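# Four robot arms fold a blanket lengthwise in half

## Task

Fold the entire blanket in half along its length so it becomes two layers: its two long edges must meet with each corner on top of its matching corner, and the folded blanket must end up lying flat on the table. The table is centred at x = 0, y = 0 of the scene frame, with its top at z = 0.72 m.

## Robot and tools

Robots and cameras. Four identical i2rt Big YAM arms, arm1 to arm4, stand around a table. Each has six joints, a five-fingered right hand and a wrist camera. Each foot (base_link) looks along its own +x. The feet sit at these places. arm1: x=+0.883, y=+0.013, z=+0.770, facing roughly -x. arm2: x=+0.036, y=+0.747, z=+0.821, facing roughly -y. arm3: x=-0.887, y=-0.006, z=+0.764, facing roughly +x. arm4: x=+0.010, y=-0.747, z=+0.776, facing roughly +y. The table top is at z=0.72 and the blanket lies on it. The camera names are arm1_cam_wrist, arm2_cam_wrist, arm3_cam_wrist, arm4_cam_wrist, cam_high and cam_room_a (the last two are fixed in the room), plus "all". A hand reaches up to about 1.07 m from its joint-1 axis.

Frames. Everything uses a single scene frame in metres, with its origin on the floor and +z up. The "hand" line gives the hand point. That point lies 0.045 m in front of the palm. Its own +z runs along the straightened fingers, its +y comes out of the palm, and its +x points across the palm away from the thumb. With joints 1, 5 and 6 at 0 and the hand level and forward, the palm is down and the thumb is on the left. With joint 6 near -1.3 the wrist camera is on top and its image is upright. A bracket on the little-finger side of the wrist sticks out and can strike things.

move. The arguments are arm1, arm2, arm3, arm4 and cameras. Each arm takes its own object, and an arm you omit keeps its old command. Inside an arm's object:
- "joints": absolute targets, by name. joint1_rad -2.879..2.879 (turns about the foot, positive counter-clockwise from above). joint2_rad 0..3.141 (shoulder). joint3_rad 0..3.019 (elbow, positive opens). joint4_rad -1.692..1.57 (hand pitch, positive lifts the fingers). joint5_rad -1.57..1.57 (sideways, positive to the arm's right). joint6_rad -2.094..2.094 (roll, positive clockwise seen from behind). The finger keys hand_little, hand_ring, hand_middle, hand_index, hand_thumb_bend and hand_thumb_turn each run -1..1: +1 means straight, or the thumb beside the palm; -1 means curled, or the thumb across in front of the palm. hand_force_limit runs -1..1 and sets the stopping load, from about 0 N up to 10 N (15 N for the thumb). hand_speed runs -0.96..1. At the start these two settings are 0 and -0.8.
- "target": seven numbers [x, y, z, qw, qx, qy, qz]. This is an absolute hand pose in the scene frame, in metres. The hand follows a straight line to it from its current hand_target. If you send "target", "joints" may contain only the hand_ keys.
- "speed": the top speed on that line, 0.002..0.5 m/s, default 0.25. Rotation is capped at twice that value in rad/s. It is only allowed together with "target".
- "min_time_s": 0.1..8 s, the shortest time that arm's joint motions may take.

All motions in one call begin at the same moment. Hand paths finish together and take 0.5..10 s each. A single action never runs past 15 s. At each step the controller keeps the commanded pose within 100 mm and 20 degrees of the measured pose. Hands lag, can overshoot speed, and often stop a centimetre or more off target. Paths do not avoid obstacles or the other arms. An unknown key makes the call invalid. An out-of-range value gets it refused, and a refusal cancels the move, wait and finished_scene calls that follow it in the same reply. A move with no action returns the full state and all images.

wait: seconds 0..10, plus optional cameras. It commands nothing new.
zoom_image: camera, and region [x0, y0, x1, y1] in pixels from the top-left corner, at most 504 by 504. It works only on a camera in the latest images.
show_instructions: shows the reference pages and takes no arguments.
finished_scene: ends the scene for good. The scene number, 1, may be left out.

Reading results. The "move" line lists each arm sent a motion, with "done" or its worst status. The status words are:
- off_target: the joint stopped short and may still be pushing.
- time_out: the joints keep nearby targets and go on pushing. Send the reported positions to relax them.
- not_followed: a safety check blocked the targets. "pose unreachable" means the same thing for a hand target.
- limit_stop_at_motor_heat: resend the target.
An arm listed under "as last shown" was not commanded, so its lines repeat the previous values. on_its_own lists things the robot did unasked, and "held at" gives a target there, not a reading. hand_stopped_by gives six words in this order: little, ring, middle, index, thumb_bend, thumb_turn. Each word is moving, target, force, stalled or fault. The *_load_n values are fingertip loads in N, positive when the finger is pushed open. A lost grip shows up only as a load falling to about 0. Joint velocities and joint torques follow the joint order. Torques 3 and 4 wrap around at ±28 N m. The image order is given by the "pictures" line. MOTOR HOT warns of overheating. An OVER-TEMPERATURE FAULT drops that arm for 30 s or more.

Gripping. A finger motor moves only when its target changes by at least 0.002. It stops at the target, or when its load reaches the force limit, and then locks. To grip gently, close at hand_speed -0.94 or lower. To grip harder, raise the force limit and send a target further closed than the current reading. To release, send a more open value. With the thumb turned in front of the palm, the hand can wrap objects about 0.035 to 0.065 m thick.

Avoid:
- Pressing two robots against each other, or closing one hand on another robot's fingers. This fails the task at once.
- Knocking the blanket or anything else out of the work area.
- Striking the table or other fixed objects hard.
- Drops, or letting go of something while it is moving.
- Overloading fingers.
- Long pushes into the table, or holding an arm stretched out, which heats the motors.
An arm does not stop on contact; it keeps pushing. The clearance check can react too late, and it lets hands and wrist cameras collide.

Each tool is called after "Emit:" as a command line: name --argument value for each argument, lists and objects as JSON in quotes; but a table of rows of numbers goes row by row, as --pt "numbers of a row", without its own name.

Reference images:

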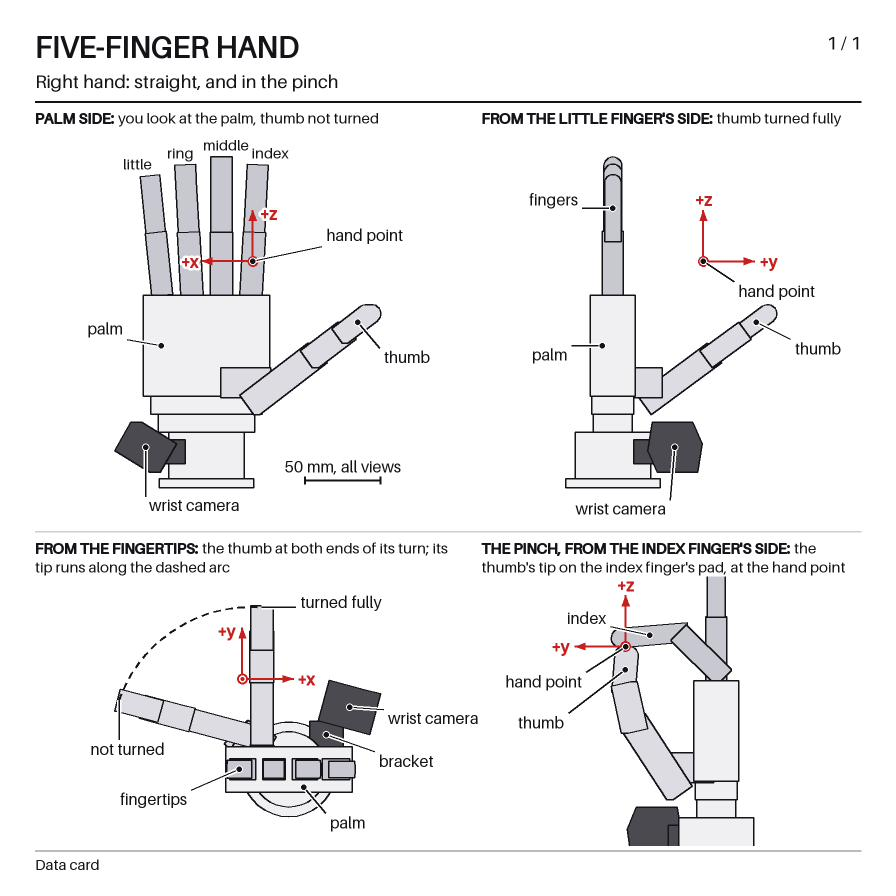

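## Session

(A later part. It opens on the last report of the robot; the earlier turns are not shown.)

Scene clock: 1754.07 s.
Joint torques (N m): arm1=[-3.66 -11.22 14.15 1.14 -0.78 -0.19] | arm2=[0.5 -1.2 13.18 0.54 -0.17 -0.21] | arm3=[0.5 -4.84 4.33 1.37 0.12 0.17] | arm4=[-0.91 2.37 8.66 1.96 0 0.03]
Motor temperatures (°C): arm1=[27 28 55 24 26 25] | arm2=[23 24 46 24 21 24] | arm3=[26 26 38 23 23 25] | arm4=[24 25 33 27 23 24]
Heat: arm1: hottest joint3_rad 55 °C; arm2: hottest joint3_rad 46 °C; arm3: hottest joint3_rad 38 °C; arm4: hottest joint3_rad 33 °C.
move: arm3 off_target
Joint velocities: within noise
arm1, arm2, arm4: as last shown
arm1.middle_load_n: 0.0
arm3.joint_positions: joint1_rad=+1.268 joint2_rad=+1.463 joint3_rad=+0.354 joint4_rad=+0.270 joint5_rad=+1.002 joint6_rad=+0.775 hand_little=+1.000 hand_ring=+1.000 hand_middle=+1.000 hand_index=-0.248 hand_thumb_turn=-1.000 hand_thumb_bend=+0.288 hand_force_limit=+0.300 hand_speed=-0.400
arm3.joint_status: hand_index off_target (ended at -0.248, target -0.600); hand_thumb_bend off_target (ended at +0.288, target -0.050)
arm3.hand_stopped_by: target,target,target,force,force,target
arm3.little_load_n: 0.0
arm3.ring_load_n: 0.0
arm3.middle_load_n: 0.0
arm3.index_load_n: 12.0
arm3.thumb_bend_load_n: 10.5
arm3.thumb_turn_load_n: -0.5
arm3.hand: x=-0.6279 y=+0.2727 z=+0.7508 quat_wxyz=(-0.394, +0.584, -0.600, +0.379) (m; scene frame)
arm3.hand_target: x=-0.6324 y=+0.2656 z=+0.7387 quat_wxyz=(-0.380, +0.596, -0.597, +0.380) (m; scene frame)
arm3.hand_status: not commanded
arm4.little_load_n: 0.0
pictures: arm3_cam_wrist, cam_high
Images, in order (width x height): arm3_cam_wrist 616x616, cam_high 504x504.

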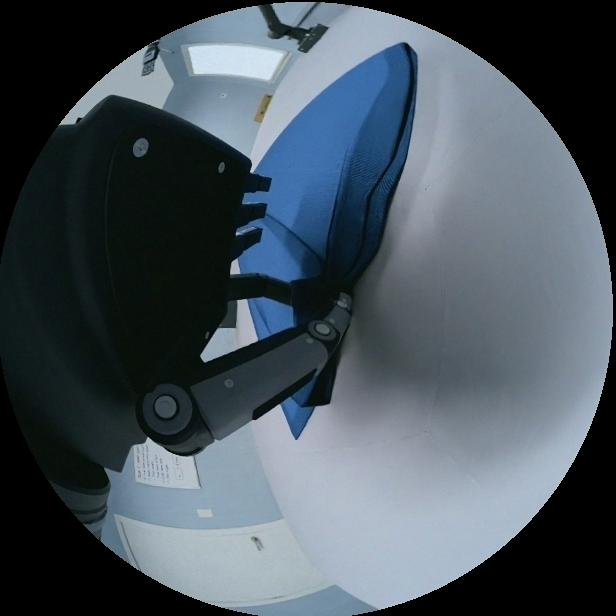

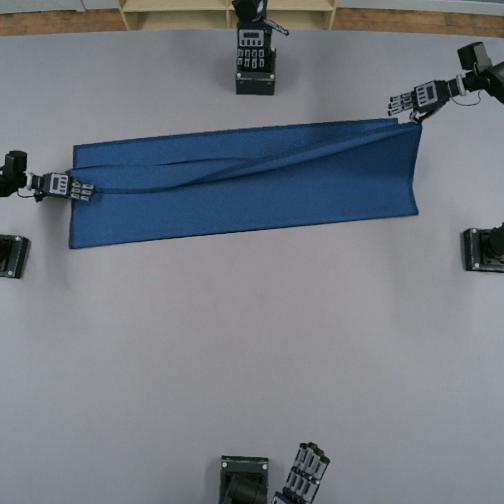

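Emit:
move --arm3 '{"joints": {"hand_thumb_bend": 0.6, "hand_index": 0.4, "hand_speed": -0.2}}' --cameras '[]'

Emit:
move --arm3 '{"target": [-0.665, 0.270, 0.84, 0.3799, -0.5964, 0.5964, -0.3799], "speed": 0.12}' --cameras '["cam_high", "arm3_cam_wrist", "arm2_cam_wrist"]'

Emit:
zoom_image --camera "cam_high" --region '[20, 130, 140, 250]'

Emit:
zoom_image --camera "arm2_cam_wrist" --region '[220, 0, 370, 150]'

Scene clock: 1769.17 s.
Joint torques (N m): arm1=[-3.72 -11.22 14.11 1.16 -0.78 -0.19] | arm2=[0.38 -0.91 13.11 0.61 -0.19 -0.22] | arm3=[0.38 -5.01 4.34 1.17 0.17 0.16] | arm4=[-0.67 2.43 8.64 1.96 -0.02 0.01]
Motor temperatures (°C): arm1=[27 28 55 24 26 25] | arm2=[23 24 46 24 21 24] | arm3=[26 26 37 23 23 25] | arm4=[24 25 33 27 23 24]
Heat: arm1: hottest joint3_rad 55 °C; arm2: hottest joint3_rad 46 °C; arm3: hottest joint3_rad 37 °C; arm4: hottest joint3_rad 33 °C.
move: arm3 done
Joint velocities: within noise
arm1, arm2, arm4: as last shown
arm1.index_load_n: 9.5
arm1.thumb_bend_load_n: 10.5
arm1.hand: x=+0.5319 y=+0.3640 z=+1.0254 quat_wxyz=(-0.304, +0.636, +0.626, -0.334) (m; scene frame)
arm1.hand_target: x=+0.5307 y=+0.3789 z=+1.0499 quat_wxyz=(-0.327, +0.627, +0.627, -0.326) (m; scene frame)
arm3.joint_positions: joint1_rad=+1.269 joint2_rad=+1.464 joint3_rad=+0.354 joint4_rad=+0.275 joint5_rad=+1.000 joint6_rad=+0.776 hand_little=+1.000 hand_ring=+1.000 hand_middle=+1.000 hand_index=+0.400 hand_thumb_turn=-1.000 hand_thumb_bend=+0.598 hand_force_limit=+0.300 hand_speed=-0.200
arm3.joint_status: all done
arm3.hand_stopped_by: target,target,target,target,target,target
arm3.little_load_n: 0.0
arm3.ring_load_n: 0.0
arm3.middle_load_n: 0.0
arm3.index_load_n: 0.0
arm3.thumb_bend_load_n: -3.5
arm3.thumb_turn_load_n: -0.5
arm3.hand: x=-0.6280 y=+0.2740 z=+0.7511 quat_wxyz=(-0.396, +0.583, -0.601, +0.378) (m; scene frame)
arm3.hand_target: x=-0.6324 y=+0.2656 z=+0.7386 quat_wxyz=(-0.380, +0.596, -0.597, +0.380) (m; scene frame)
arm3.hand_status: not commanded
pictures: none
No camera images: "cameras" was empty.

Scene clock: 1770.90 s.
Joint torques (N m): arm1=[-3.66 -11.28 14.08 1.14 -0.78 -0.19] | arm2=[-0.15 -0.91 13.11 0.54 -0.18 -0.24] | arm3=[1.49 -4.6 11.77 0.55 0.95 0.29] | arm4=[-0.73 2.14 8.73 1.99 -0.01 0.01]
Motor temperatures (°C): arm1=[27 28 55 24 26 25] | arm2=[23 24 46 24 21 24] | arm3=[26 26 38 23 23 25] | arm4=[24 25 33 27 23 24]
Heat: arm1: hottest joint3_rad 55 °C; arm2: hottest joint3_rad 46 °C; arm3: hottest joint3_rad 38 °C; arm4: hottest joint3_rad 33 °C.
move: arm3 off_target
Joint velocities: within noise
arm1, arm2, arm4: as last shown
arm3.joint_positions: joint1_rad=+1.381 joint2_rad=+1.101 joint3_rad=+0.429 joint4_rad=-0.402 joint5_rad=+1.058 joint6_rad=+0.956 hand_little=+1.000 hand_ring=+1.000 hand_middle=+1.000 hand_index=+0.400 hand_thumb_turn=-1.000 hand_thumb_bend=+0.599 hand_force_limit=+0.300 hand_speed=-0.200
arm3.joint_status: not commanded
arm3.hand_stopped_by: target,target,target,target,target,target
arm3.little_load_n: 0.0
arm3.ring_load_n: 0.0
arm3.middle_load_n: 0.0
arm3.index_load_n: 0.0
arm3.thumb_bend_load_n: 0.0
arm3.thumb_turn_load_n: 0.0
arm3.hand: x=-0.6675 y=+0.2512 z=+0.8224 quat_wxyz=(-0.363, +0.606, -0.592, +0.389) (m; scene frame)
arm3.hand_target: x=-0.6653 y=+0.2694 z=+0.8401 quat_wxyz=(-0.380, +0.597, -0.596, +0.380) (m; scene frame)
arm3.hand_status: off_target (0.026 m and 2.5 deg from the pose sent, 0.096 m and 2.4 deg at the start)
pictures: arm2_cam_wrist, arm3_cam_wrist, cam_high
Images, in order (width x height): arm2_cam_wrist 616x616, arm3_cam_wrist 616x616, cam_high 504x504.

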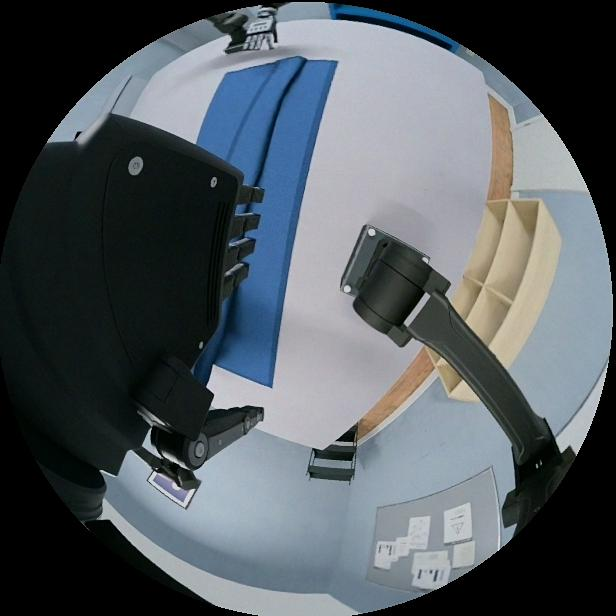

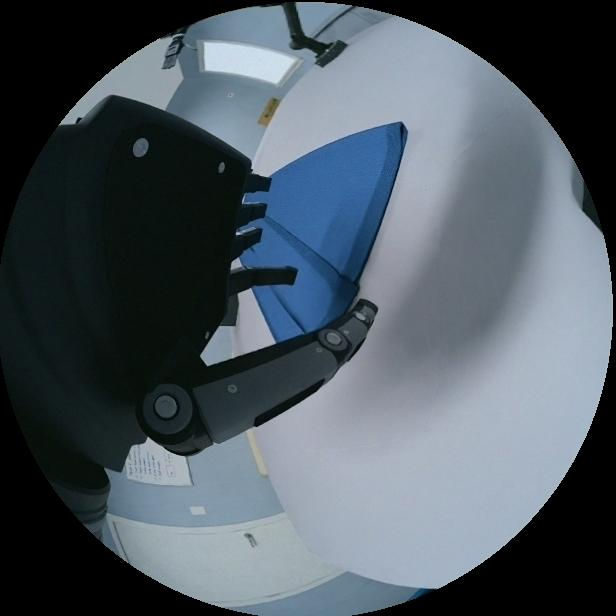

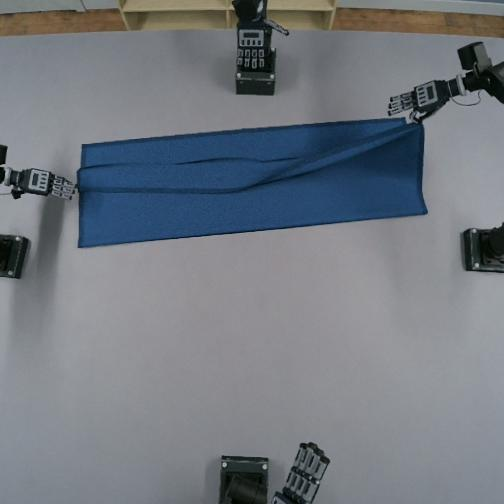

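Scaled by 4.200.

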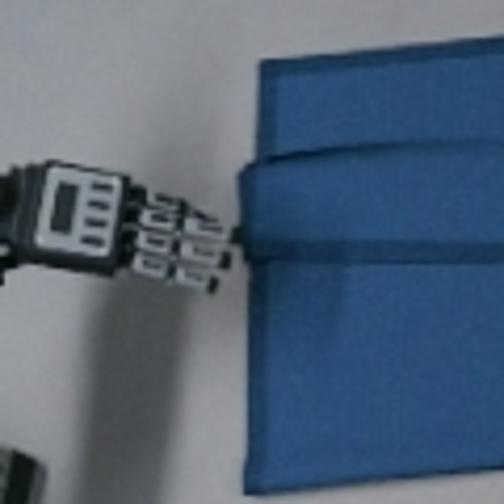

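Scaled by 3.360 from the camera's 616x616 image, which has a finer 880x880 frame.

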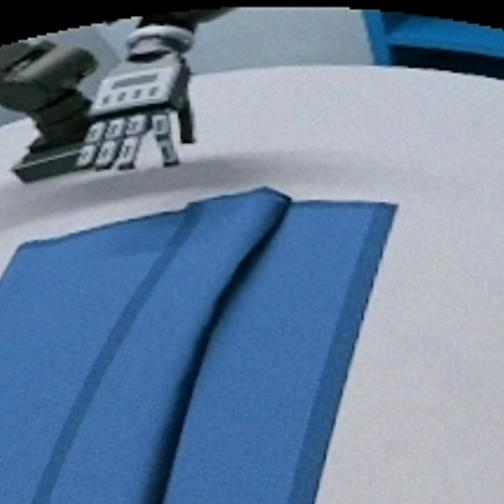

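Emit:
move --arm3 '{"target": [-0.63, 0.24, 0.90, 0.4612, -0.8860, 0.0444, -0.0231], "speed": 0.3, "joints": {"hand_index": 0.4, "hand_thumb_bend": 0.6, "hand_speed": -0.2}}' --cameras '[]'

Emit:
move --arm3 '{"target": [-0.607, 0.276, 0.79, 0.4612, -0.8860, 0.0444, -0.0231], "speed": 0.15}' --cameras '["cam_high", "arm3_cam_wrist", "arm2_cam_wrist"]'

Emit:
zoom_image --camera "cam_high" --region '[40, 110, 160, 230]'

Emit:
zoom_image --camera "arm3_cam_wrist" --region '[200, 180, 450, 430]'

Scene clock: 1788.40 s.
Joint torques (N m): arm1=[-3.66 -11.28 14.11 1.14 -0.78 -0.19] | arm2=[0.03 -0.85 13.15 0.68 -0.18 -0.22] | arm3=[-0.26 -4.6 13.98 0.77 -0.7 0.08] | arm4=[-0.97 2.32 8.61 1.92 -0.01 0.03]
Motor temperatures (°C): arm1=[27 28 54 24 26 25] | arm2=[23 24 46 24 21 24] | arm3=[26 26 40 23 24 25] | arm4=[24 25 33 27 23 24]
Heat: arm1: hottest joint3_rad 54 °C; arm2: hottest joint3_rad 46 °C; arm3: hottest joint3_rad 40 °C; arm4: hottest joint3_rad 33 °C.
move: arm3 off_target
Joint velocities: within noise
arm1, arm2, arm4: as last shown
arm3.joint_positions: joint1_rad=+0.530 joint2_rad=+1.066 joint3_rad=+0.652 joint4_rad=-0.578 joint5_rad=-0.780 joint6_rad=-0.784 hand_little=+1.000 hand_ring=+1.000 hand_middle=+1.000 hand_index=+0.400 hand_thumb_turn=-1.000 hand_thumb_bend=+0.599 hand_force_limit=+0.300 hand_speed=-0.200
arm3.joint_status: all done
arm3.hand_stopped_by: target,target,target,target,target,target
arm3.little_load_n: 0.0
arm3.ring_load_n: 0.0
arm3.middle_load_n: 0.0
arm3.index_load_n: 0.0
arm3.thumb_bend_load_n: 0.0
arm3.thumb_turn_load_n: 0.0
arm3.hand: x=-0.6487 y=+0.2355 z=+0.8820 quat_wxyz=(-0.454, +0.889, -0.052, +0.007) (m; scene frame)
arm3.hand_target: x=-0.6308 y=+0.2395 z=+0.9000 quat_wxyz=(-0.461, +0.886, -0.045, +0.023) (m; scene frame)
arm3.hand_status: off_target (0.026 m and 2.2 deg from the pose sent, 0.087 m and 84.7 deg at the start)
pictures: none
No camera images: "cameras" was empty.

Scene clock: 1789.83 s.
Joint torques (N m): arm1=[-3.66 -11.22 14.12 1.14 -0.79 -0.19] | arm2=[0.15 -0.97 13.07 0.59 -0.16 -0.21] | arm3=[1.49 -8 7.3 2.21 -0.44 0.33] | arm4=[-0.85 2.32 8.65 1.96 0 0.03]
Motor temperatures (°C): arm1=[27 28 54 24 26 25] | arm2=[23 24 46 24 21 24] | arm3=[26 26 40 23 24 25] | arm4=[24 25 33 27 23 24]
Heat: arm1: hottest joint3_rad 54 °C; arm2: hottest joint3_rad 46 °C; arm3: hottest joint3_rad 40 °C; arm4: hottest joint3_rad 33 °C.
move: arm3 done
Joint velocities: within noise
arm1, arm2, arm4: as last shown
arm1.index_load_n: 10.0
arm1.thumb_bend_load_n: 10.0
arm3.joint_positions: joint1_rad=+0.576 joint2_rad=+1.392 joint3_rad=+0.610 joint4_rad=-0.142 joint5_rad=-0.746 joint6_rad=-0.734 hand_little=+1.000 hand_ring=+1.000 hand_middle=+1.000 hand_index=+0.400 hand_thumb_turn=-1.000 hand_thumb_bend=+0.599 hand_force_limit=+0.300 hand_speed=-0.200
arm3.joint_status: not commanded
arm3.hand_stopped_by: target,target,target,target,target,target
arm3.little_load_n: 0.0
arm3.ring_load_n: 0.0
arm3.middle_load_n: 0.0
arm3.index_load_n: 0.0
arm3.thumb_bend_load_n: 0.0
arm3.thumb_turn_load_n: 0.0
arm3.hand: x=-0.6056 y=+0.2721 z=+0.7905 quat_wxyz=(-0.459, +0.887, -0.046, +0.023) (m; scene frame)
arm3.hand_target: x=-0.6070 y=+0.2759 z=+0.7900 quat_wxyz=(-0.461, +0.886, -0.044, +0.023) (m; scene frame)
arm3.hand_status: done (0.004 m and 0.3 deg from the pose sent, 0.109 m and 2.2 deg at the start)
pictures: arm2_cam_wrist, arm3_cam_wrist, cam_high
Images, in order (width x height): arm2_cam_wrist 616x616, arm3_cam_wrist 616x616, cam_high 504x504.

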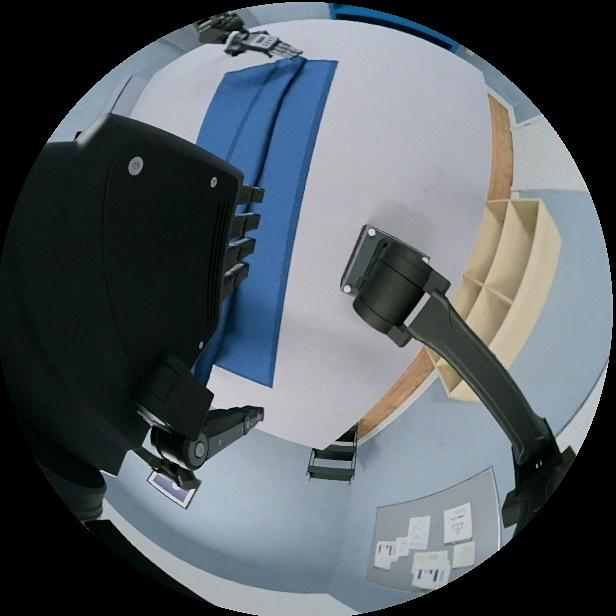

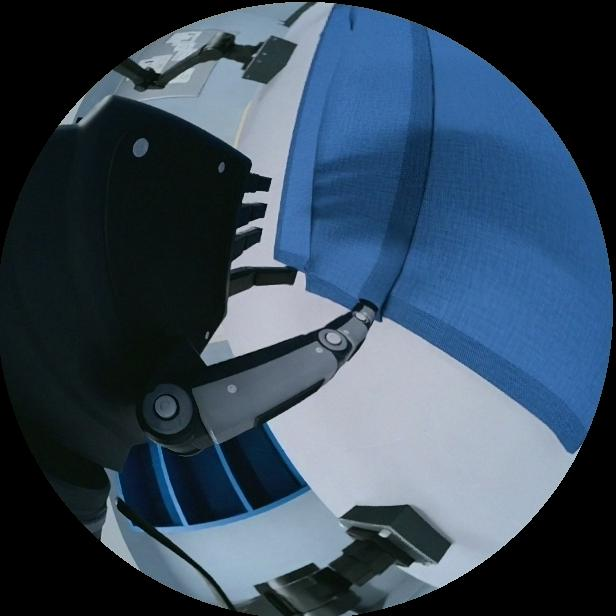

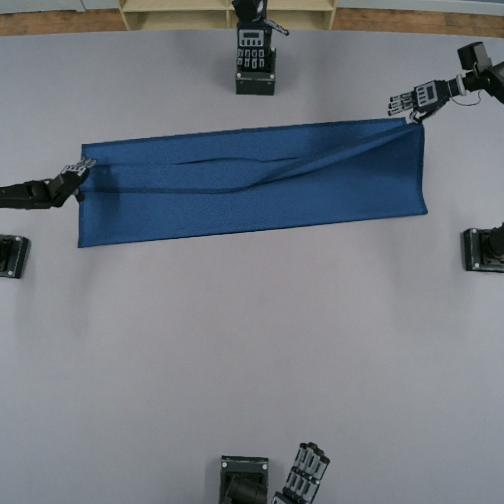

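Scaled by 4.200.

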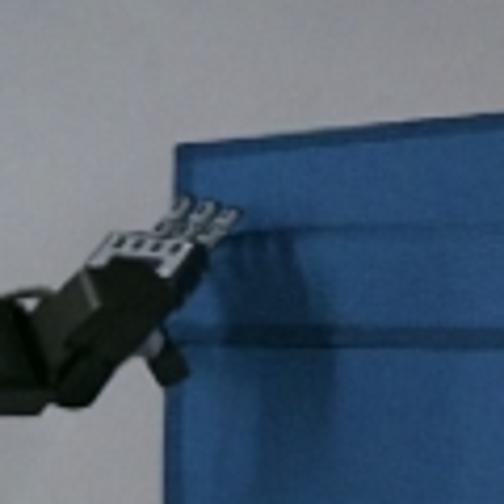

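Scaled by 2.016 from the camera's 616x616 image, which has a finer 880x880 frame.

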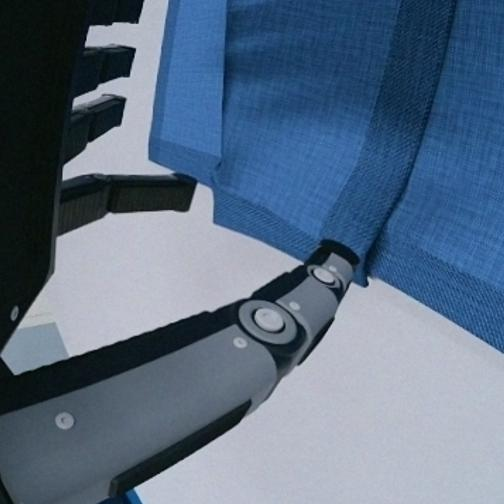

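Emit:
move --arm3 '{"target": [-0.607, 0.278, 0.762, 0.4612, -0.8860, 0.0444, -0.0231], "speed": 0.1}' --cameras '["cam_high", "arm3_cam_wrist"]'

Emit:
zoom_image --camera "arm3_cam_wrist" --region '[200, 180, 450, 430]'

Scene clock: 1802.70 s.
Joint torques (N m): arm1=[-3.66 -11.22 14.12 1.16 -0.78 -0.19] | arm2=[0.38 -1.08 13.2 0.57 -0.18 -0.21] | arm3=[1.61 -8 6.52 2.24 -0.47 0.32] | arm4=[-0.79 2.32 8.66 1.95 -0.01 0.03]
Motor temperatures (°C): arm1=[27 28 54 24 26 25] | arm2=[23 24 46 24 21 24] | arm3=[26 26 40 23 24 25] | arm4=[24 25 33 27 23 24]
Heat: arm1: hottest joint3_rad 54 °C; arm2: hottest joint3_rad 46 °C; arm3: hottest joint3_rad 40 °C; arm4: hottest joint3_rad 33 °C.
move: arm3 done
Joint velocities: within noise
arm1, arm2, arm4: as last shown
arm1.index_load_n: 9.5
arm2.thumb_bend_load_n: -0.5
arm3.joint_positions: joint1_rad=+0.578 joint2_rad=+1.465 joint3_rad=+0.586 joint4_rad=-0.034 joint5_rad=-0.743 joint6_rad=-0.729 hand_little=+1.000 hand_ring=+1.000 hand_middle=+1.000 hand_index=+0.400 hand_thumb_turn=-1.000 hand_thumb_bend=+0.599 hand_force_limit=+0.300 hand_speed=-0.200
arm3.joint_status: not commanded
arm3.hand_stopped_by: target,target,target,target,target,target
arm3.little_load_n: 0.0
arm3.ring_load_n: 0.0
arm3.middle_load_n: 0.0
arm3.index_load_n: 0.0
arm3.thumb_bend_load_n: 0.5
arm3.thumb_turn_load_n: 0.0
arm3.hand: x=-0.6035 y=+0.2741 z=+0.7651 quat_wxyz=(-0.460, +0.886, -0.045, +0.026) (m; scene frame)
arm3.hand_target: x=-0.6071 y=+0.2778 z=+0.7620 quat_wxyz=(-0.461, +0.886, -0.044, +0.023) (m; scene frame)
arm3.hand_status: done (0.006 m and 0.4 deg from the pose sent, 0.029 m and 0.3 deg at the start)
arm4.index_load_n: -0.5
pictures: arm3_cam_wrist, cam_high
Images, in order (width x height): arm3_cam_wrist 616x616, cam_high 504x504.

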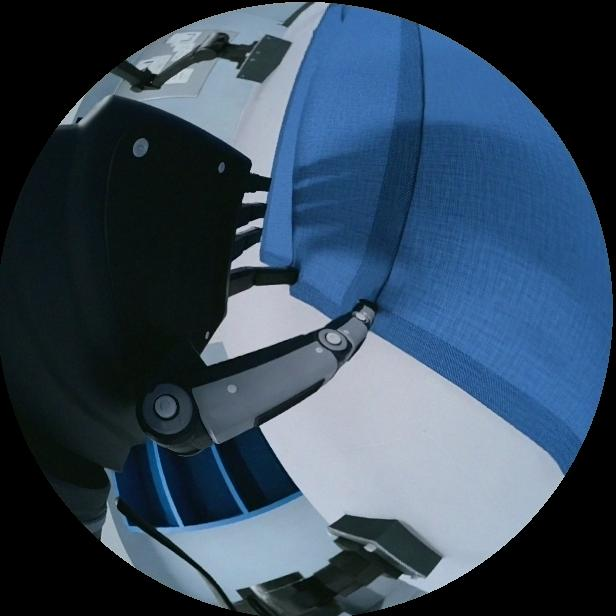

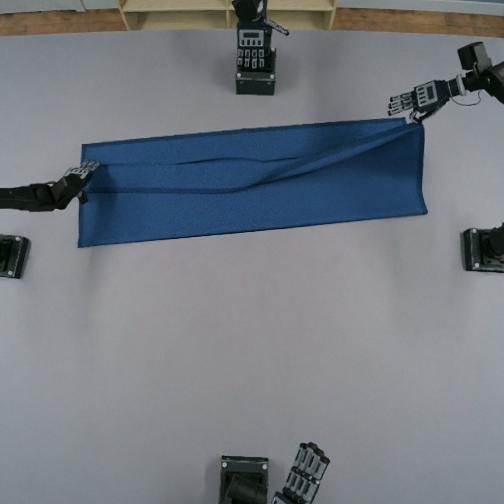

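Scaled by 2.016 from the camera's 616x616 image, which has a finer 880x880 frame.

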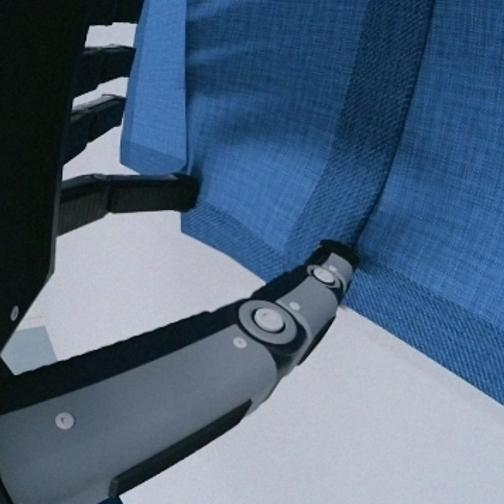

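Emit:
move --arm3 '{"target": [-0.608, 0.262, 0.752, 0.4612, -0.8860, 0.0444, -0.0231], "speed": 0.06}' --cameras '["arm3_cam_wrist"]'

Emit:
zoom_image --camera "arm3_cam_wrist" --region '[200, 180, 450, 430]'

Scene clock: 1809.77 s.
Joint torques (N m): arm1=[-3.66 -11.22 14.11 1.16 -0.78 -0.19] | arm2=[0.44 -1.08 13.15 0.58 -0.15 -0.2] | arm3=[-0.15 -7.41 6.22 2.19 -0.64 0.07] | arm4=[-0.91 2.43 8.68 1.96 -0.01 0.04]
Motor temperatures (°C): arm1=[27 28 54 24 26 25] | arm2=[23 24 46 24 21 24] | arm3=[26 26 39 23 24 25] | arm4=[24 25 33 27 23 24]
Heat: arm1: hottest joint3_rad 54 °C; arm2: hottest joint3_rad 46 °C; arm3: hottest joint3_rad 39 °C; arm4: hottest joint3_rad 33 °C.
move: arm3 done
Joint velocities: within noise
arm1, arm2, arm4: as last shown
arm2.thumb_bend_load_n: 0.0
arm3.joint_positions: joint1_rad=+0.559 joint2_rad=+1.471 joint3_rad=+0.563 joint4_rad=-0.030 joint5_rad=-0.764 joint6_rad=-0.750 hand_little=+1.000 hand_ring=+1.000 hand_middle=+1.000 hand_index=+0.400 hand_thumb_turn=-1.000 hand_thumb_bend=+0.599 hand_force_limit=+0.300 hand_speed=-0.200
arm3.joint_status: not commanded
arm3.hand_stopped_by: target,target,target,target,target,target
arm3.little_load_n: 0.0
arm3.ring_load_n: 0.0
arm3.middle_load_n: 0.0
arm3.index_load_n: 0.0
arm3.thumb_bend_load_n: 0.0
arm3.thumb_turn_load_n: 0.0
arm3.hand: x=-0.6106 y=+0.2650 z=+0.7570 quat_wxyz=(-0.461, +0.886, -0.046, +0.019) (m; scene frame)
arm3.hand_target: x=-0.6081 y=+0.2619 z=+0.7522 quat_wxyz=(-0.461, +0.886, -0.044, +0.023) (m; scene frame)
arm3.hand_status: done (0.006 m and 0.5 deg from the pose sent, 0.018 m and 0.4 deg at the start)
arm4.index_load_n: 0.0
pictures: arm3_cam_wrist
Images, in order (width x height): arm3_cam_wrist 616x616.

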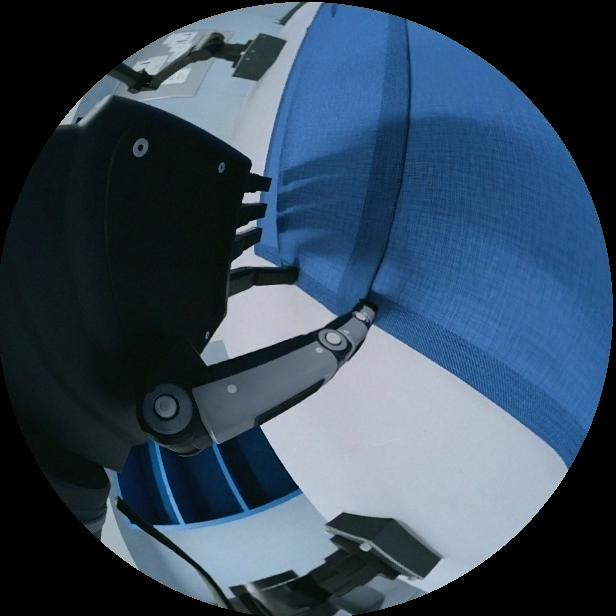

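Scaled by 2.016 from the camera's 616x616 image, which has a finer 880x880 frame.

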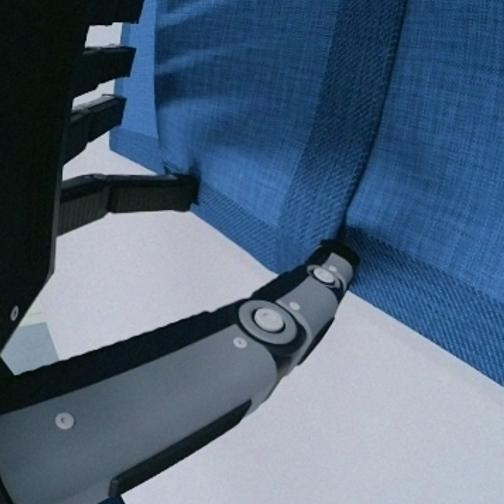

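Emit:
move --arm3 '{"target": [-0.597, 0.246, 0.760, 0.4612, -0.8860, 0.0444, -0.0231], "speed": 0.06}' --cameras '[]'

Emit:
move --arm3 '{"target": [-0.597, 0.246, 0.735, 0.4612, -0.8860, 0.0444, -0.0231], "speed": 0.05}' --cameras '["arm3_cam_wrist"]'

Emit:
zoom_image --camera "arm3_cam_wrist" --region '[200, 180, 450, 430]'

Scene clock: 1817.33 s.
Joint torques (N m): arm1=[-3.66 -11.22 14.11 1.14 -0.78 -0.19] | arm2=[0.5 -1.08 13.23 0.44 -0.16 -0.22] | arm3=[-0.09 -8.7 8.34 0.73 -0.68 0.08] | arm4=[-0.62 2.43 8.57 1.99 -0.01 0.03]
Motor temperatures (°C): arm1=[27 28 54 24 26 25] | arm2=[23 24 46 24 21 24] | arm3=[26 26 39 23 24 25] | arm4=[24 25 33 27 23 24]
Heat: arm1: hottest joint3_rad 54 °C; arm2: hottest joint3_rad 46 °C; arm3: hottest joint3_rad 39 °C; arm4: hottest joint3_rad 33 °C.
move: arm3 off_target
Joint velocities: within noise
arm1.joint_positions: joint1_rad=-0.998 joint2_rad=+1.435 joint3_rad=+1.330 joint4_rad=-0.906 joint5_rad=-0.803 joint6_rad=-0.779 hand_little=+1.000 hand_ring=+1.000 hand_middle=+1.000 hand_index=-0.354 hand_thumb_turn=-1.000 hand_thumb_bend=+0.299 hand_force_limit=+0.300 hand_speed=-0.400
arm1.joint_status: not commanded
arm1.hand_stopped_by: target,target,target,force,force,target
arm1.little_load_n: 0.0
arm1.ring_load_n: 0.0
arm1.middle_load_n: 0.0
arm1.index_load_n: 10.0
arm1.thumb_bend_load_n: 10.5
arm1.thumb_turn_load_n: -2.5
arm1.hand: x=+0.5319 y=+0.3640 z=+1.0254 quat_wxyz=(-0.304, +0.636, +0.626, -0.334) (m; scene frame)
arm1.hand_target: x=+0.5307 y=+0.3789 z=+1.0499 quat_wxyz=(-0.327, +0.627, +0.627, -0.326) (m; scene frame)
arm1.hand_status: not commanded
arm2.joint_positions: joint1_rad=-0.102 joint2_rad=+0.656 joint3_rad=+0.973 joint4_rad=-1.677 joint5_rad=-0.045 joint6_rad=-0.127 hand_little=+1.000 hand_ring=+1.000 hand_middle=+1.000 hand_index=+1.000 hand_thumb_turn=+1.000 hand_thumb_bend=+1.000 hand_force_limit=+0.000 hand_speed=-0.800
arm2.joint_status: not commanded
arm2.hand_stopped_by: target,target,target,target,target,target
arm2.little_load_n: 0.0
arm2.ring_load_n: 0.0
arm2.middle_load_n: 0.0
arm2.index_load_n: 0.0
arm2.thumb_bend_load_n: 0.0
arm2.thumb_turn_load_n: 0.0
arm2.hand: x=+0.0528 y=+0.6245 z=+1.0811 quat_wxyz=(-0.003, -0.004, -0.994, +0.108) (m; scene frame)
arm2.hand_target: x=+0.0503 y=+0.6204 z=+1.0993 quat_wxyz=(+0.001, +0.000, -0.991, +0.131) (m; scene frame)
arm2.hand_status: not commanded
arm3.joint_positions: joint1_rad=+0.500 joint2_rad=+1.471 joint3_rad=+0.563 joint4_rad=-0.087 joint5_rad=-0.797 joint6_rad=-0.816 hand_little=+1.000 hand_ring=+1.000 hand_middle=+1.000 hand_index=+0.400 hand_thumb_turn=-1.000 hand_thumb_bend=+0.599 hand_force_limit=+0.300 hand_speed=-0.200
arm3.joint_status: not commanded
arm3.hand_stopped_by: target,target,target,target,target,target
arm3.little_load_n: 0.0
arm3.ring_load_n: 0.0
arm3.middle_load_n: 0.5
arm3.index_load_n: 0.0
arm3.thumb_bend_load_n: 0.5
arm3.thumb_turn_load_n: 0.0
arm3.hand: x=-0.6072 y=+0.2455 z=+0.7541 quat_wxyz=(-0.459, +0.887, -0.048, +0.015) (m; scene frame)
arm3.hand_target: x=-0.5970 y=+0.2459 z=+0.7601 quat_wxyz=(-0.461, +0.886, -0.044, +0.023) (m; scene frame)
arm3.hand_status: off_target (0.012 m and 1.1 deg from the pose sent, 0.024 m and 0.5 deg at the start)
arm4.joint_positions: joint1_rad=-0.354 joint2_rad=+0.646 joint3_rad=+1.604 joint4_rad=-1.162 joint5_rad=+0.015 joint6_rad=-1.239 hand_little=+1.000 hand_ring=+1.000 hand_middle=+1.000 hand_index=+1.000 hand_thumb_turn=+1.000 hand_thumb_bend=+1.000 hand_force_limit=+0.000 hand_speed=-0.800
arm4.joint_status: not commanded
arm4.hand_stopped_by: target,target,target,target,target,target
arm4.little_load_n: 0.0
arm4.ring_load_n: 0.0
arm4.middle_load_n: 0.5
arm4.index_load_n: 0.0
arm4.thumb_bend_load_n: 0.0
arm4.thumb_turn_load_n: 0.0
arm4.hand: x=+0.1450 y=-0.5525 z=+1.4000 quat_wxyz=(-0.428, +0.709, +0.313, +0.465) (m; scene frame)
arm4.hand_target: x=+0.1437 y=-0.5556 z=+1.4085 quat_wxyz=(-0.433, +0.703, +0.311, +0.471) (m; scene frame)
arm4.hand_status: not commanded
pictures: none
No camera images: "cameras" was empty.

Scene clock: 1818.33 s.
Joint torques (N m): arm1=[-3.6 -11.34 14.11 1.14 -0.78 -0.19] | arm2=[0.44 -1.26 13.16 0.57 -0.23 -0.23] | arm3=[-0.09 -5.6 6.43 2.06 0.29 0.05] | arm4=[-0.73 2.37 8.62 1.99 -0.02 0.03]
Motor temperatures (°C): arm1=[27 28 54 24 26 25] | arm2=[23 24 46 24 21 24] | arm3=[26 26 39 23 24 25] | arm4=[24 25 33 27 23 24]
Heat: arm1: hottest joint3_rad 54 °C; arm2: hottest joint3_rad 46 °C; arm3: hottest joint3_rad 39 °C; arm4: hottest joint3_rad 33 °C.
move: arm3 off_target
Joint velocities: within noise
arm1, arm2, arm4: as last shown
arm1.index_load_n: 9.5
arm1.thumb_turn_load_n: -2.0
arm3.joint_positions: joint1_rad=+0.500 joint2_rad=+1.505 joint3_rad=+0.563 joint4_rad=-0.024 joint5_rad=-0.820 joint6_rad=-0.816 hand_little=+1.000 hand_ring=+1.000 hand_middle=+1.000 hand_index=+0.400 hand_thumb_turn=-1.000 hand_thumb_bend=+0.598 hand_force_limit=+0.300 hand_speed=-0.200
arm3.joint_status: not commanded
arm3.hand_stopped_by: target,target,target,target,target,target
arm3.little_load_n: 0.0
arm3.ring_load_n: 0.0
arm3.middle_load_n: 0.0
arm3.index_load_n: 0.5
arm3.thumb_bend_load_n: -1.5
arm3.thumb_turn_load_n: 1.0
arm3.hand: x=-0.6016 y=+0.2516 z=+0.7496 quat_wxyz=(-0.472, +0.881, -0.039, +0.020) (m; scene frame)
arm3.hand_target: x=-0.5976 y=+0.2456 z=+0.7357 quat_wxyz=(-0.461, +0.886, -0.044, +0.023) (m; scene frame)
arm3.hand_status: off_target (0.016 m and 1.6 deg from the pose sent, 0.022 m and 1.1 deg at the start)
arm4.little_load_n: 0.5
arm4.middle_load_n: 0.0
arm4.thumb_bend_load_n: 0.5
pictures: arm3_cam_wrist
Images, in order (width x height): arm3_cam_wrist 616x616.

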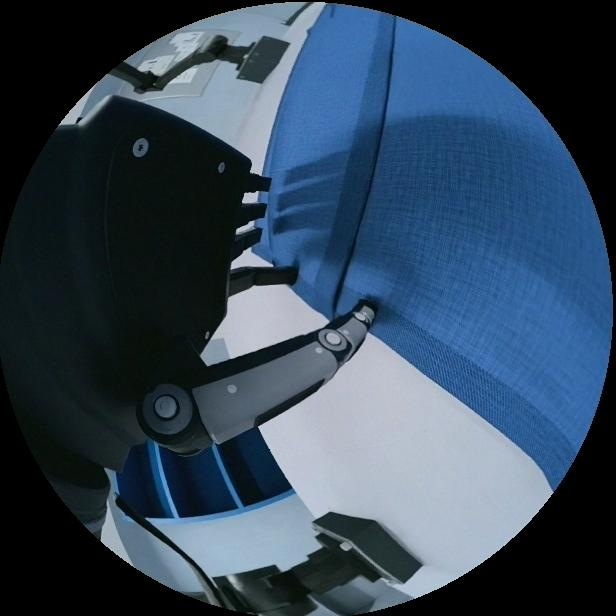

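Scaled by 2.016 from the camera's 616x616 image, which has a finer 880x880 frame.

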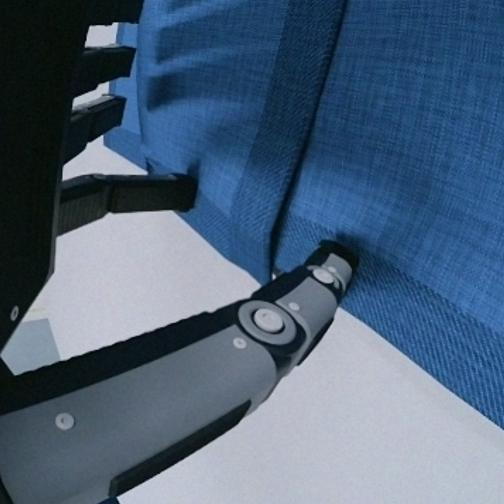

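Emit:
move --arm3 '{"target": [-0.585, 0.256, 0.775, 0.4612, -0.8860, 0.0444, -0.0231], "speed": 0.08}' --cameras '[]'

Emit:
move --arm3 '{"target": [-0.583, 0.256, 0.735, 0.4612, -0.8860, 0.0444, -0.0231], "speed": 0.05}' --cameras '["arm3_cam_wrist"]'

Emit:
zoom_image --camera "arm3_cam_wrist" --region '[200, 180, 450, 430]'

Scene clock: 1830.77 s.
Joint torques (N m): arm1=[-3.66 -11.28 14.11 1.16 -0.78 -0.19] | arm2=[0.03 -1.03 13.14 0.54 -0.18 -0.21] | arm3=[1.2 -9.64 10.21 0.7 -0.47 0.23] | arm4=[-0.62 2.26 8.58 1.99 -0.01 0.03]
Motor temperatures (°C): arm1=[27 28 54 24 26 25] | arm2=[23 24 46 24 21 24] | arm3=[26 26 39 23 24 25] | arm4=[24 25 33 27 23 24]
Heat: arm1: hottest joint3_rad 54 °C; arm2: hottest joint3_rad 46 °C; arm3: hottest joint3_rad 39 °C; arm4: hottest joint3_rad 33 °C.
move: arm3 off_target
Joint velocities: within noise
arm1, arm2, arm4: as last shown
arm1.thumb_bend_load_n: 10.0
arm3.joint_positions: joint1_rad=+0.500 joint2_rad=+1.472 joint3_rad=+0.594 joint4_rad=-0.134 joint5_rad=-0.794 joint6_rad=-0.814 hand_little=+1.000 hand_ring=+1.000 hand_middle=+1.000 hand_index=+0.400 hand_thumb_turn=-1.000 hand_thumb_bend=+0.599 hand_force_limit=+0.300 hand_speed=-0.200
arm3.joint_status: not commanded
arm3.hand_stopped_by: target,target,target,target,target,target
arm3.little_load_n: 0.0
arm3.ring_load_n: 0.0
arm3.middle_load_n: 0.0
arm3.index_load_n: 0.0
arm3.thumb_bend_load_n: 0.5
arm3.thumb_turn_load_n: 0.0
arm3.hand: x=-0.6017 y=+0.2474 z=+0.7600 quat_wxyz=(-0.455, +0.889, -0.053, +0.009) (m; scene frame)
arm3.hand_target: x=-0.5856 y=+0.2557 z=+0.7752 quat_wxyz=(-0.461, +0.886, -0.045, +0.023) (m; scene frame)
arm3.hand_status: off_target (0.024 m and 2.1 deg from the pose sent, 0.031 m and 1.6 deg at the start)
arm4.little_load_n: 0.0
arm4.thumb_bend_load_n: 0.0
pictures: none
No camera images: "cameras" was empty.

Scene clock: 1832.07 s.
Joint torques (N m): arm1=[-3.66 -11.22 14.11 1.16 -0.78 -0.19] | arm2=[0.38 -1.14 13.08 0.54 -0.17 -0.2] | arm3=[0.73 -5.48 7.54 2 0.47 0.02] | arm4=[-0.79 2.43 8.61 1.92 0.01 0.01]
Motor temperatures (°C): arm1=[27 28 54 24 26 25] | arm2=[23 24 46 24 21 24] | arm3=[26 26 39 23 24 25] | arm4=[24 25 33 27 23 24]
Heat: arm1: hottest joint3_rad 54 °C; arm2: hottest joint3_rad 46 °C; arm3: hottest joint3_rad 39 °C; arm4: hottest joint3_rad 33 °C.
move: arm3 off_target
Joint velocities: within noise
arm1, arm2, arm4: as last shown
arm2.little_load_n: -0.5
arm3.joint_positions: joint1_rad=+0.500 joint2_rad=+1.534 joint3_rad=+0.594 joint4_rad=-0.022 joint5_rad=-0.818 joint6_rad=-0.800 hand_little=+1.000 hand_ring=+1.000 hand_middle=+1.000 hand_index=+0.400 hand_thumb_turn=-1.000 hand_thumb_bend=+0.598 hand_force_limit=+0.300 hand_speed=-0.200
arm3.joint_status: not commanded
arm3.hand_stopped_by: target,target,target,target,target,target
arm3.little_load_n: 0.0
arm3.ring_load_n: 0.0
arm3.middle_load_n: -0.5
arm3.index_load_n: 0.0
arm3.thumb_bend_load_n: -1.5
arm3.thumb_turn_load_n: 1.0
arm3.hand: x=-0.5906 y=+0.2567 z=+0.7494 quat_wxyz=(-0.472, +0.880, -0.045, +0.019) (m; scene frame)
arm3.hand_target: x=-0.5838 y=+0.2554 z=+0.7356 quat_wxyz=(-0.461, +0.886, -0.044, +0.023) (m; scene frame)
arm3.hand_status: off_target (0.016 m and 1.5 deg from the pose sent, 0.032 m and 2.1 deg at the start)
pictures: arm3_cam_wrist
Images, in order (width x height): arm3_cam_wrist 616x616.

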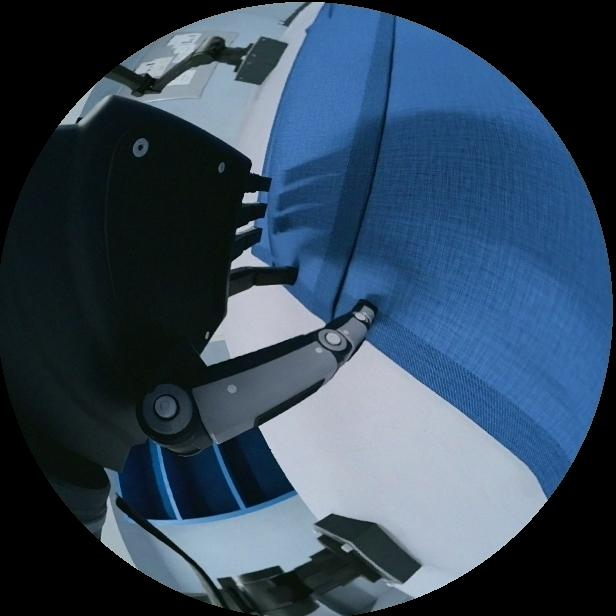

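Scaled by 2.016 from the camera's 616x616 image, which has a finer 880x880 frame.

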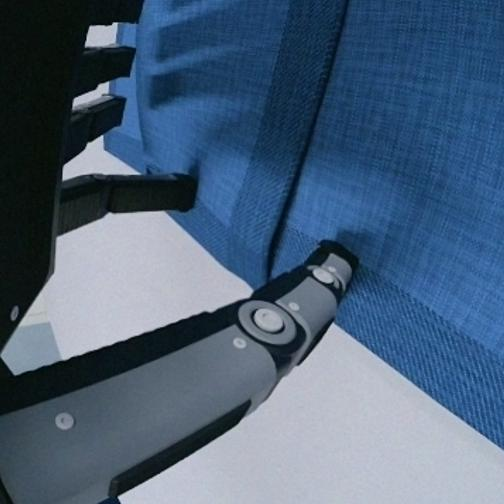

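Emit:
move --arm3 '{"target": [-0.577, 0.262, 0.81, 0.4612, -0.8860, 0.0444, -0.0231], "speed": 0.12}' --cameras '[]'

Emit:
move --arm3 '{"target": [-0.577, 0.266, 0.735, 0.4612, -0.8860, 0.0444, -0.0231], "speed": 0.07}' --cameras '["arm3_cam_wrist", "cam_high"]'

Emit:
zoom_image --camera "arm3_cam_wrist" --region '[200, 180, 450, 430]'

Scene clock: 1838.87 s.
Joint torques (N m): arm1=[-3.66 -11.22 14.11 1.16 -0.78 -0.19] | arm2=[0.38 -0.97 13.09 0.4 -0.18 -0.23] | arm3=[1.32 -9.05 10.93 0.75 -0.48 0.17] | arm4=[-0.85 2.37 8.55 1.92 0 0.02]
Motor temperatures (°C): arm1=[27 28 54 24 26 25] | arm2=[23 24 46 24 21 24] | arm3=[26 26 39 23 24 25] | arm4=[24 25 33 27 23 24]
Heat: arm1: hottest joint3_rad 54 °C; arm2: hottest joint3_rad 46 °C; arm3: hottest joint3_rad 39 °C; arm4: hottest joint3_rad 33 °C.
move: arm3 off_target
Joint velocities: within noise
arm1, arm2, arm4: as last shown
arm1.thumb_bend_load_n: 10.5
arm1.thumb_turn_load_n: -2.5
arm2.little_load_n: 0.0
arm3.joint_positions: joint1_rad=+0.504 joint2_rad=+1.405 joint3_rad=+0.659 joint4_rad=-0.250 joint5_rad=-0.790 joint6_rad=-0.800 hand_little=+1.000 hand_ring=+1.000 hand_middle=+1.000 hand_index=+0.400 hand_thumb_turn=-1.000 hand_thumb_bend=+0.599 hand_force_limit=+0.300 hand_speed=-0.200
arm3.joint_status: not commanded
arm3.hand_stopped_by: target,target,target,target,target,target
arm3.little_load_n: 0.0
arm3.ring_load_n: 0.0
arm3.middle_load_n: 0.0
arm3.index_load_n: 0.0
arm3.thumb_bend_load_n: 0.0
arm3.thumb_turn_load_n: 0.0
arm3.hand: x=-0.5897 y=+0.2536 z=+0.7970 quat_wxyz=(-0.456, +0.888, -0.055, +0.012) (m; scene frame)
arm3.hand_target: x=-0.5775 y=+0.2617 z=+0.8103 quat_wxyz=(-0.461, +0.886, -0.045, +0.023) (m; scene frame)
arm3.hand_status: off_target (0.020 m and 1.8 deg from the pose sent, 0.062 m and 1.5 deg at the start)
pictures: none
No camera images: "cameras" was empty.

Scene clock: 1840.47 s.
Joint torques (N m): arm1=[-3.66 -11.22 14.11 1.14 -0.78 -0.19] | arm2=[0.32 -1.08 13.12 0.55 -0.2 -0.18] | arm3=[1.49 -7.3 5.44 2.11 0.07 0.17] | arm4=[-0.79 2.37 8.65 1.94 -0.02 0.02]
Motor temperatures (°C): arm1=[27 28 54 24 26 25] | arm2=[23 24 46 24 21 24] | arm3=[26 26 39 23 24 25] | arm4=[24 25 33 27 23 24]
Heat: arm1: hottest joint3_rad 54 °C; arm2: hottest joint3_rad 46 °C; arm3: hottest joint3_rad 39 °C; arm4: hottest joint3_rad 33 °C.
move: arm3 off_target
Joint velocities: within noise
arm1, arm2, arm4: as last shown
arm1.thumb_bend_load_n: 10.0
arm1.thumb_turn_load_n: -2.0
arm3.joint_positions: joint1_rad=+0.510 joint2_rad=+1.568 joint3_rad=+0.643 joint4_rad=-0.011 joint5_rad=-0.797 joint6_rad=-0.792 hand_little=+1.000 hand_ring=+1.000 hand_middle=+1.000 hand_index=+0.400 hand_thumb_turn=-1.000 hand_thumb_bend=+0.599 hand_force_limit=+0.300 hand_speed=-0.200
arm3.joint_status: not commanded
arm3.hand_stopped_by: target,target,target,target,target,target
arm3.little_load_n: 0.0
arm3.ring_load_n: 0.0
arm3.middle_load_n: 0.0
arm3.index_load_n: 0.0
arm3.thumb_bend_load_n: 0.0
arm3.thumb_turn_load_n: 1.0
arm3.hand: x=-0.5696 y=+0.2669 z=+0.7510 quat_wxyz=(-0.471, +0.881, -0.042, +0.031) (m; scene frame)
arm3.hand_target: x=-0.5776 y=+0.2655 z=+0.7356 quat_wxyz=(-0.461, +0.886, -0.044, +0.023) (m; scene frame)
arm3.hand_status: off_target (0.018 m and 1.6 deg from the pose sent, 0.064 m and 1.8 deg at the start)
pictures: arm3_cam_wrist, cam_high
Images, in order (width x height): arm3_cam_wrist 616x616, cam_high 504x504.

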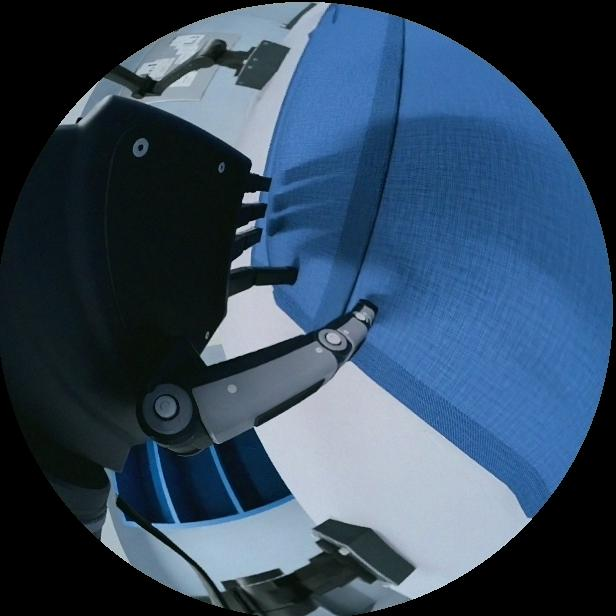

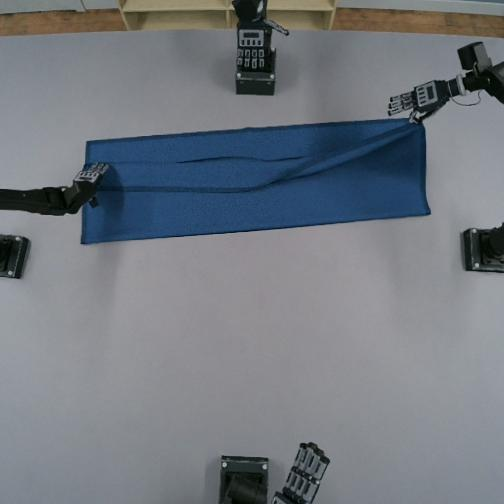

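Scaled by 2.016 from the camera's 616x616 image, which has a finer 880x880 frame.

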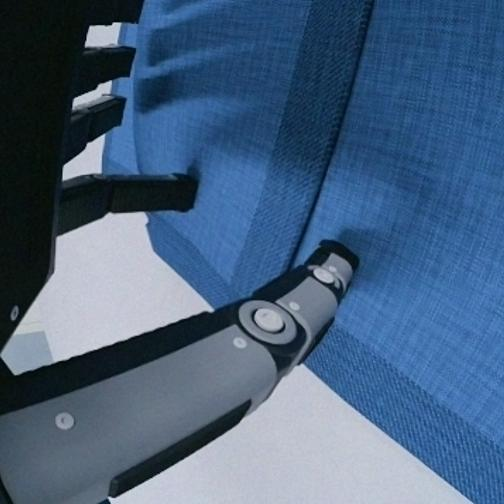

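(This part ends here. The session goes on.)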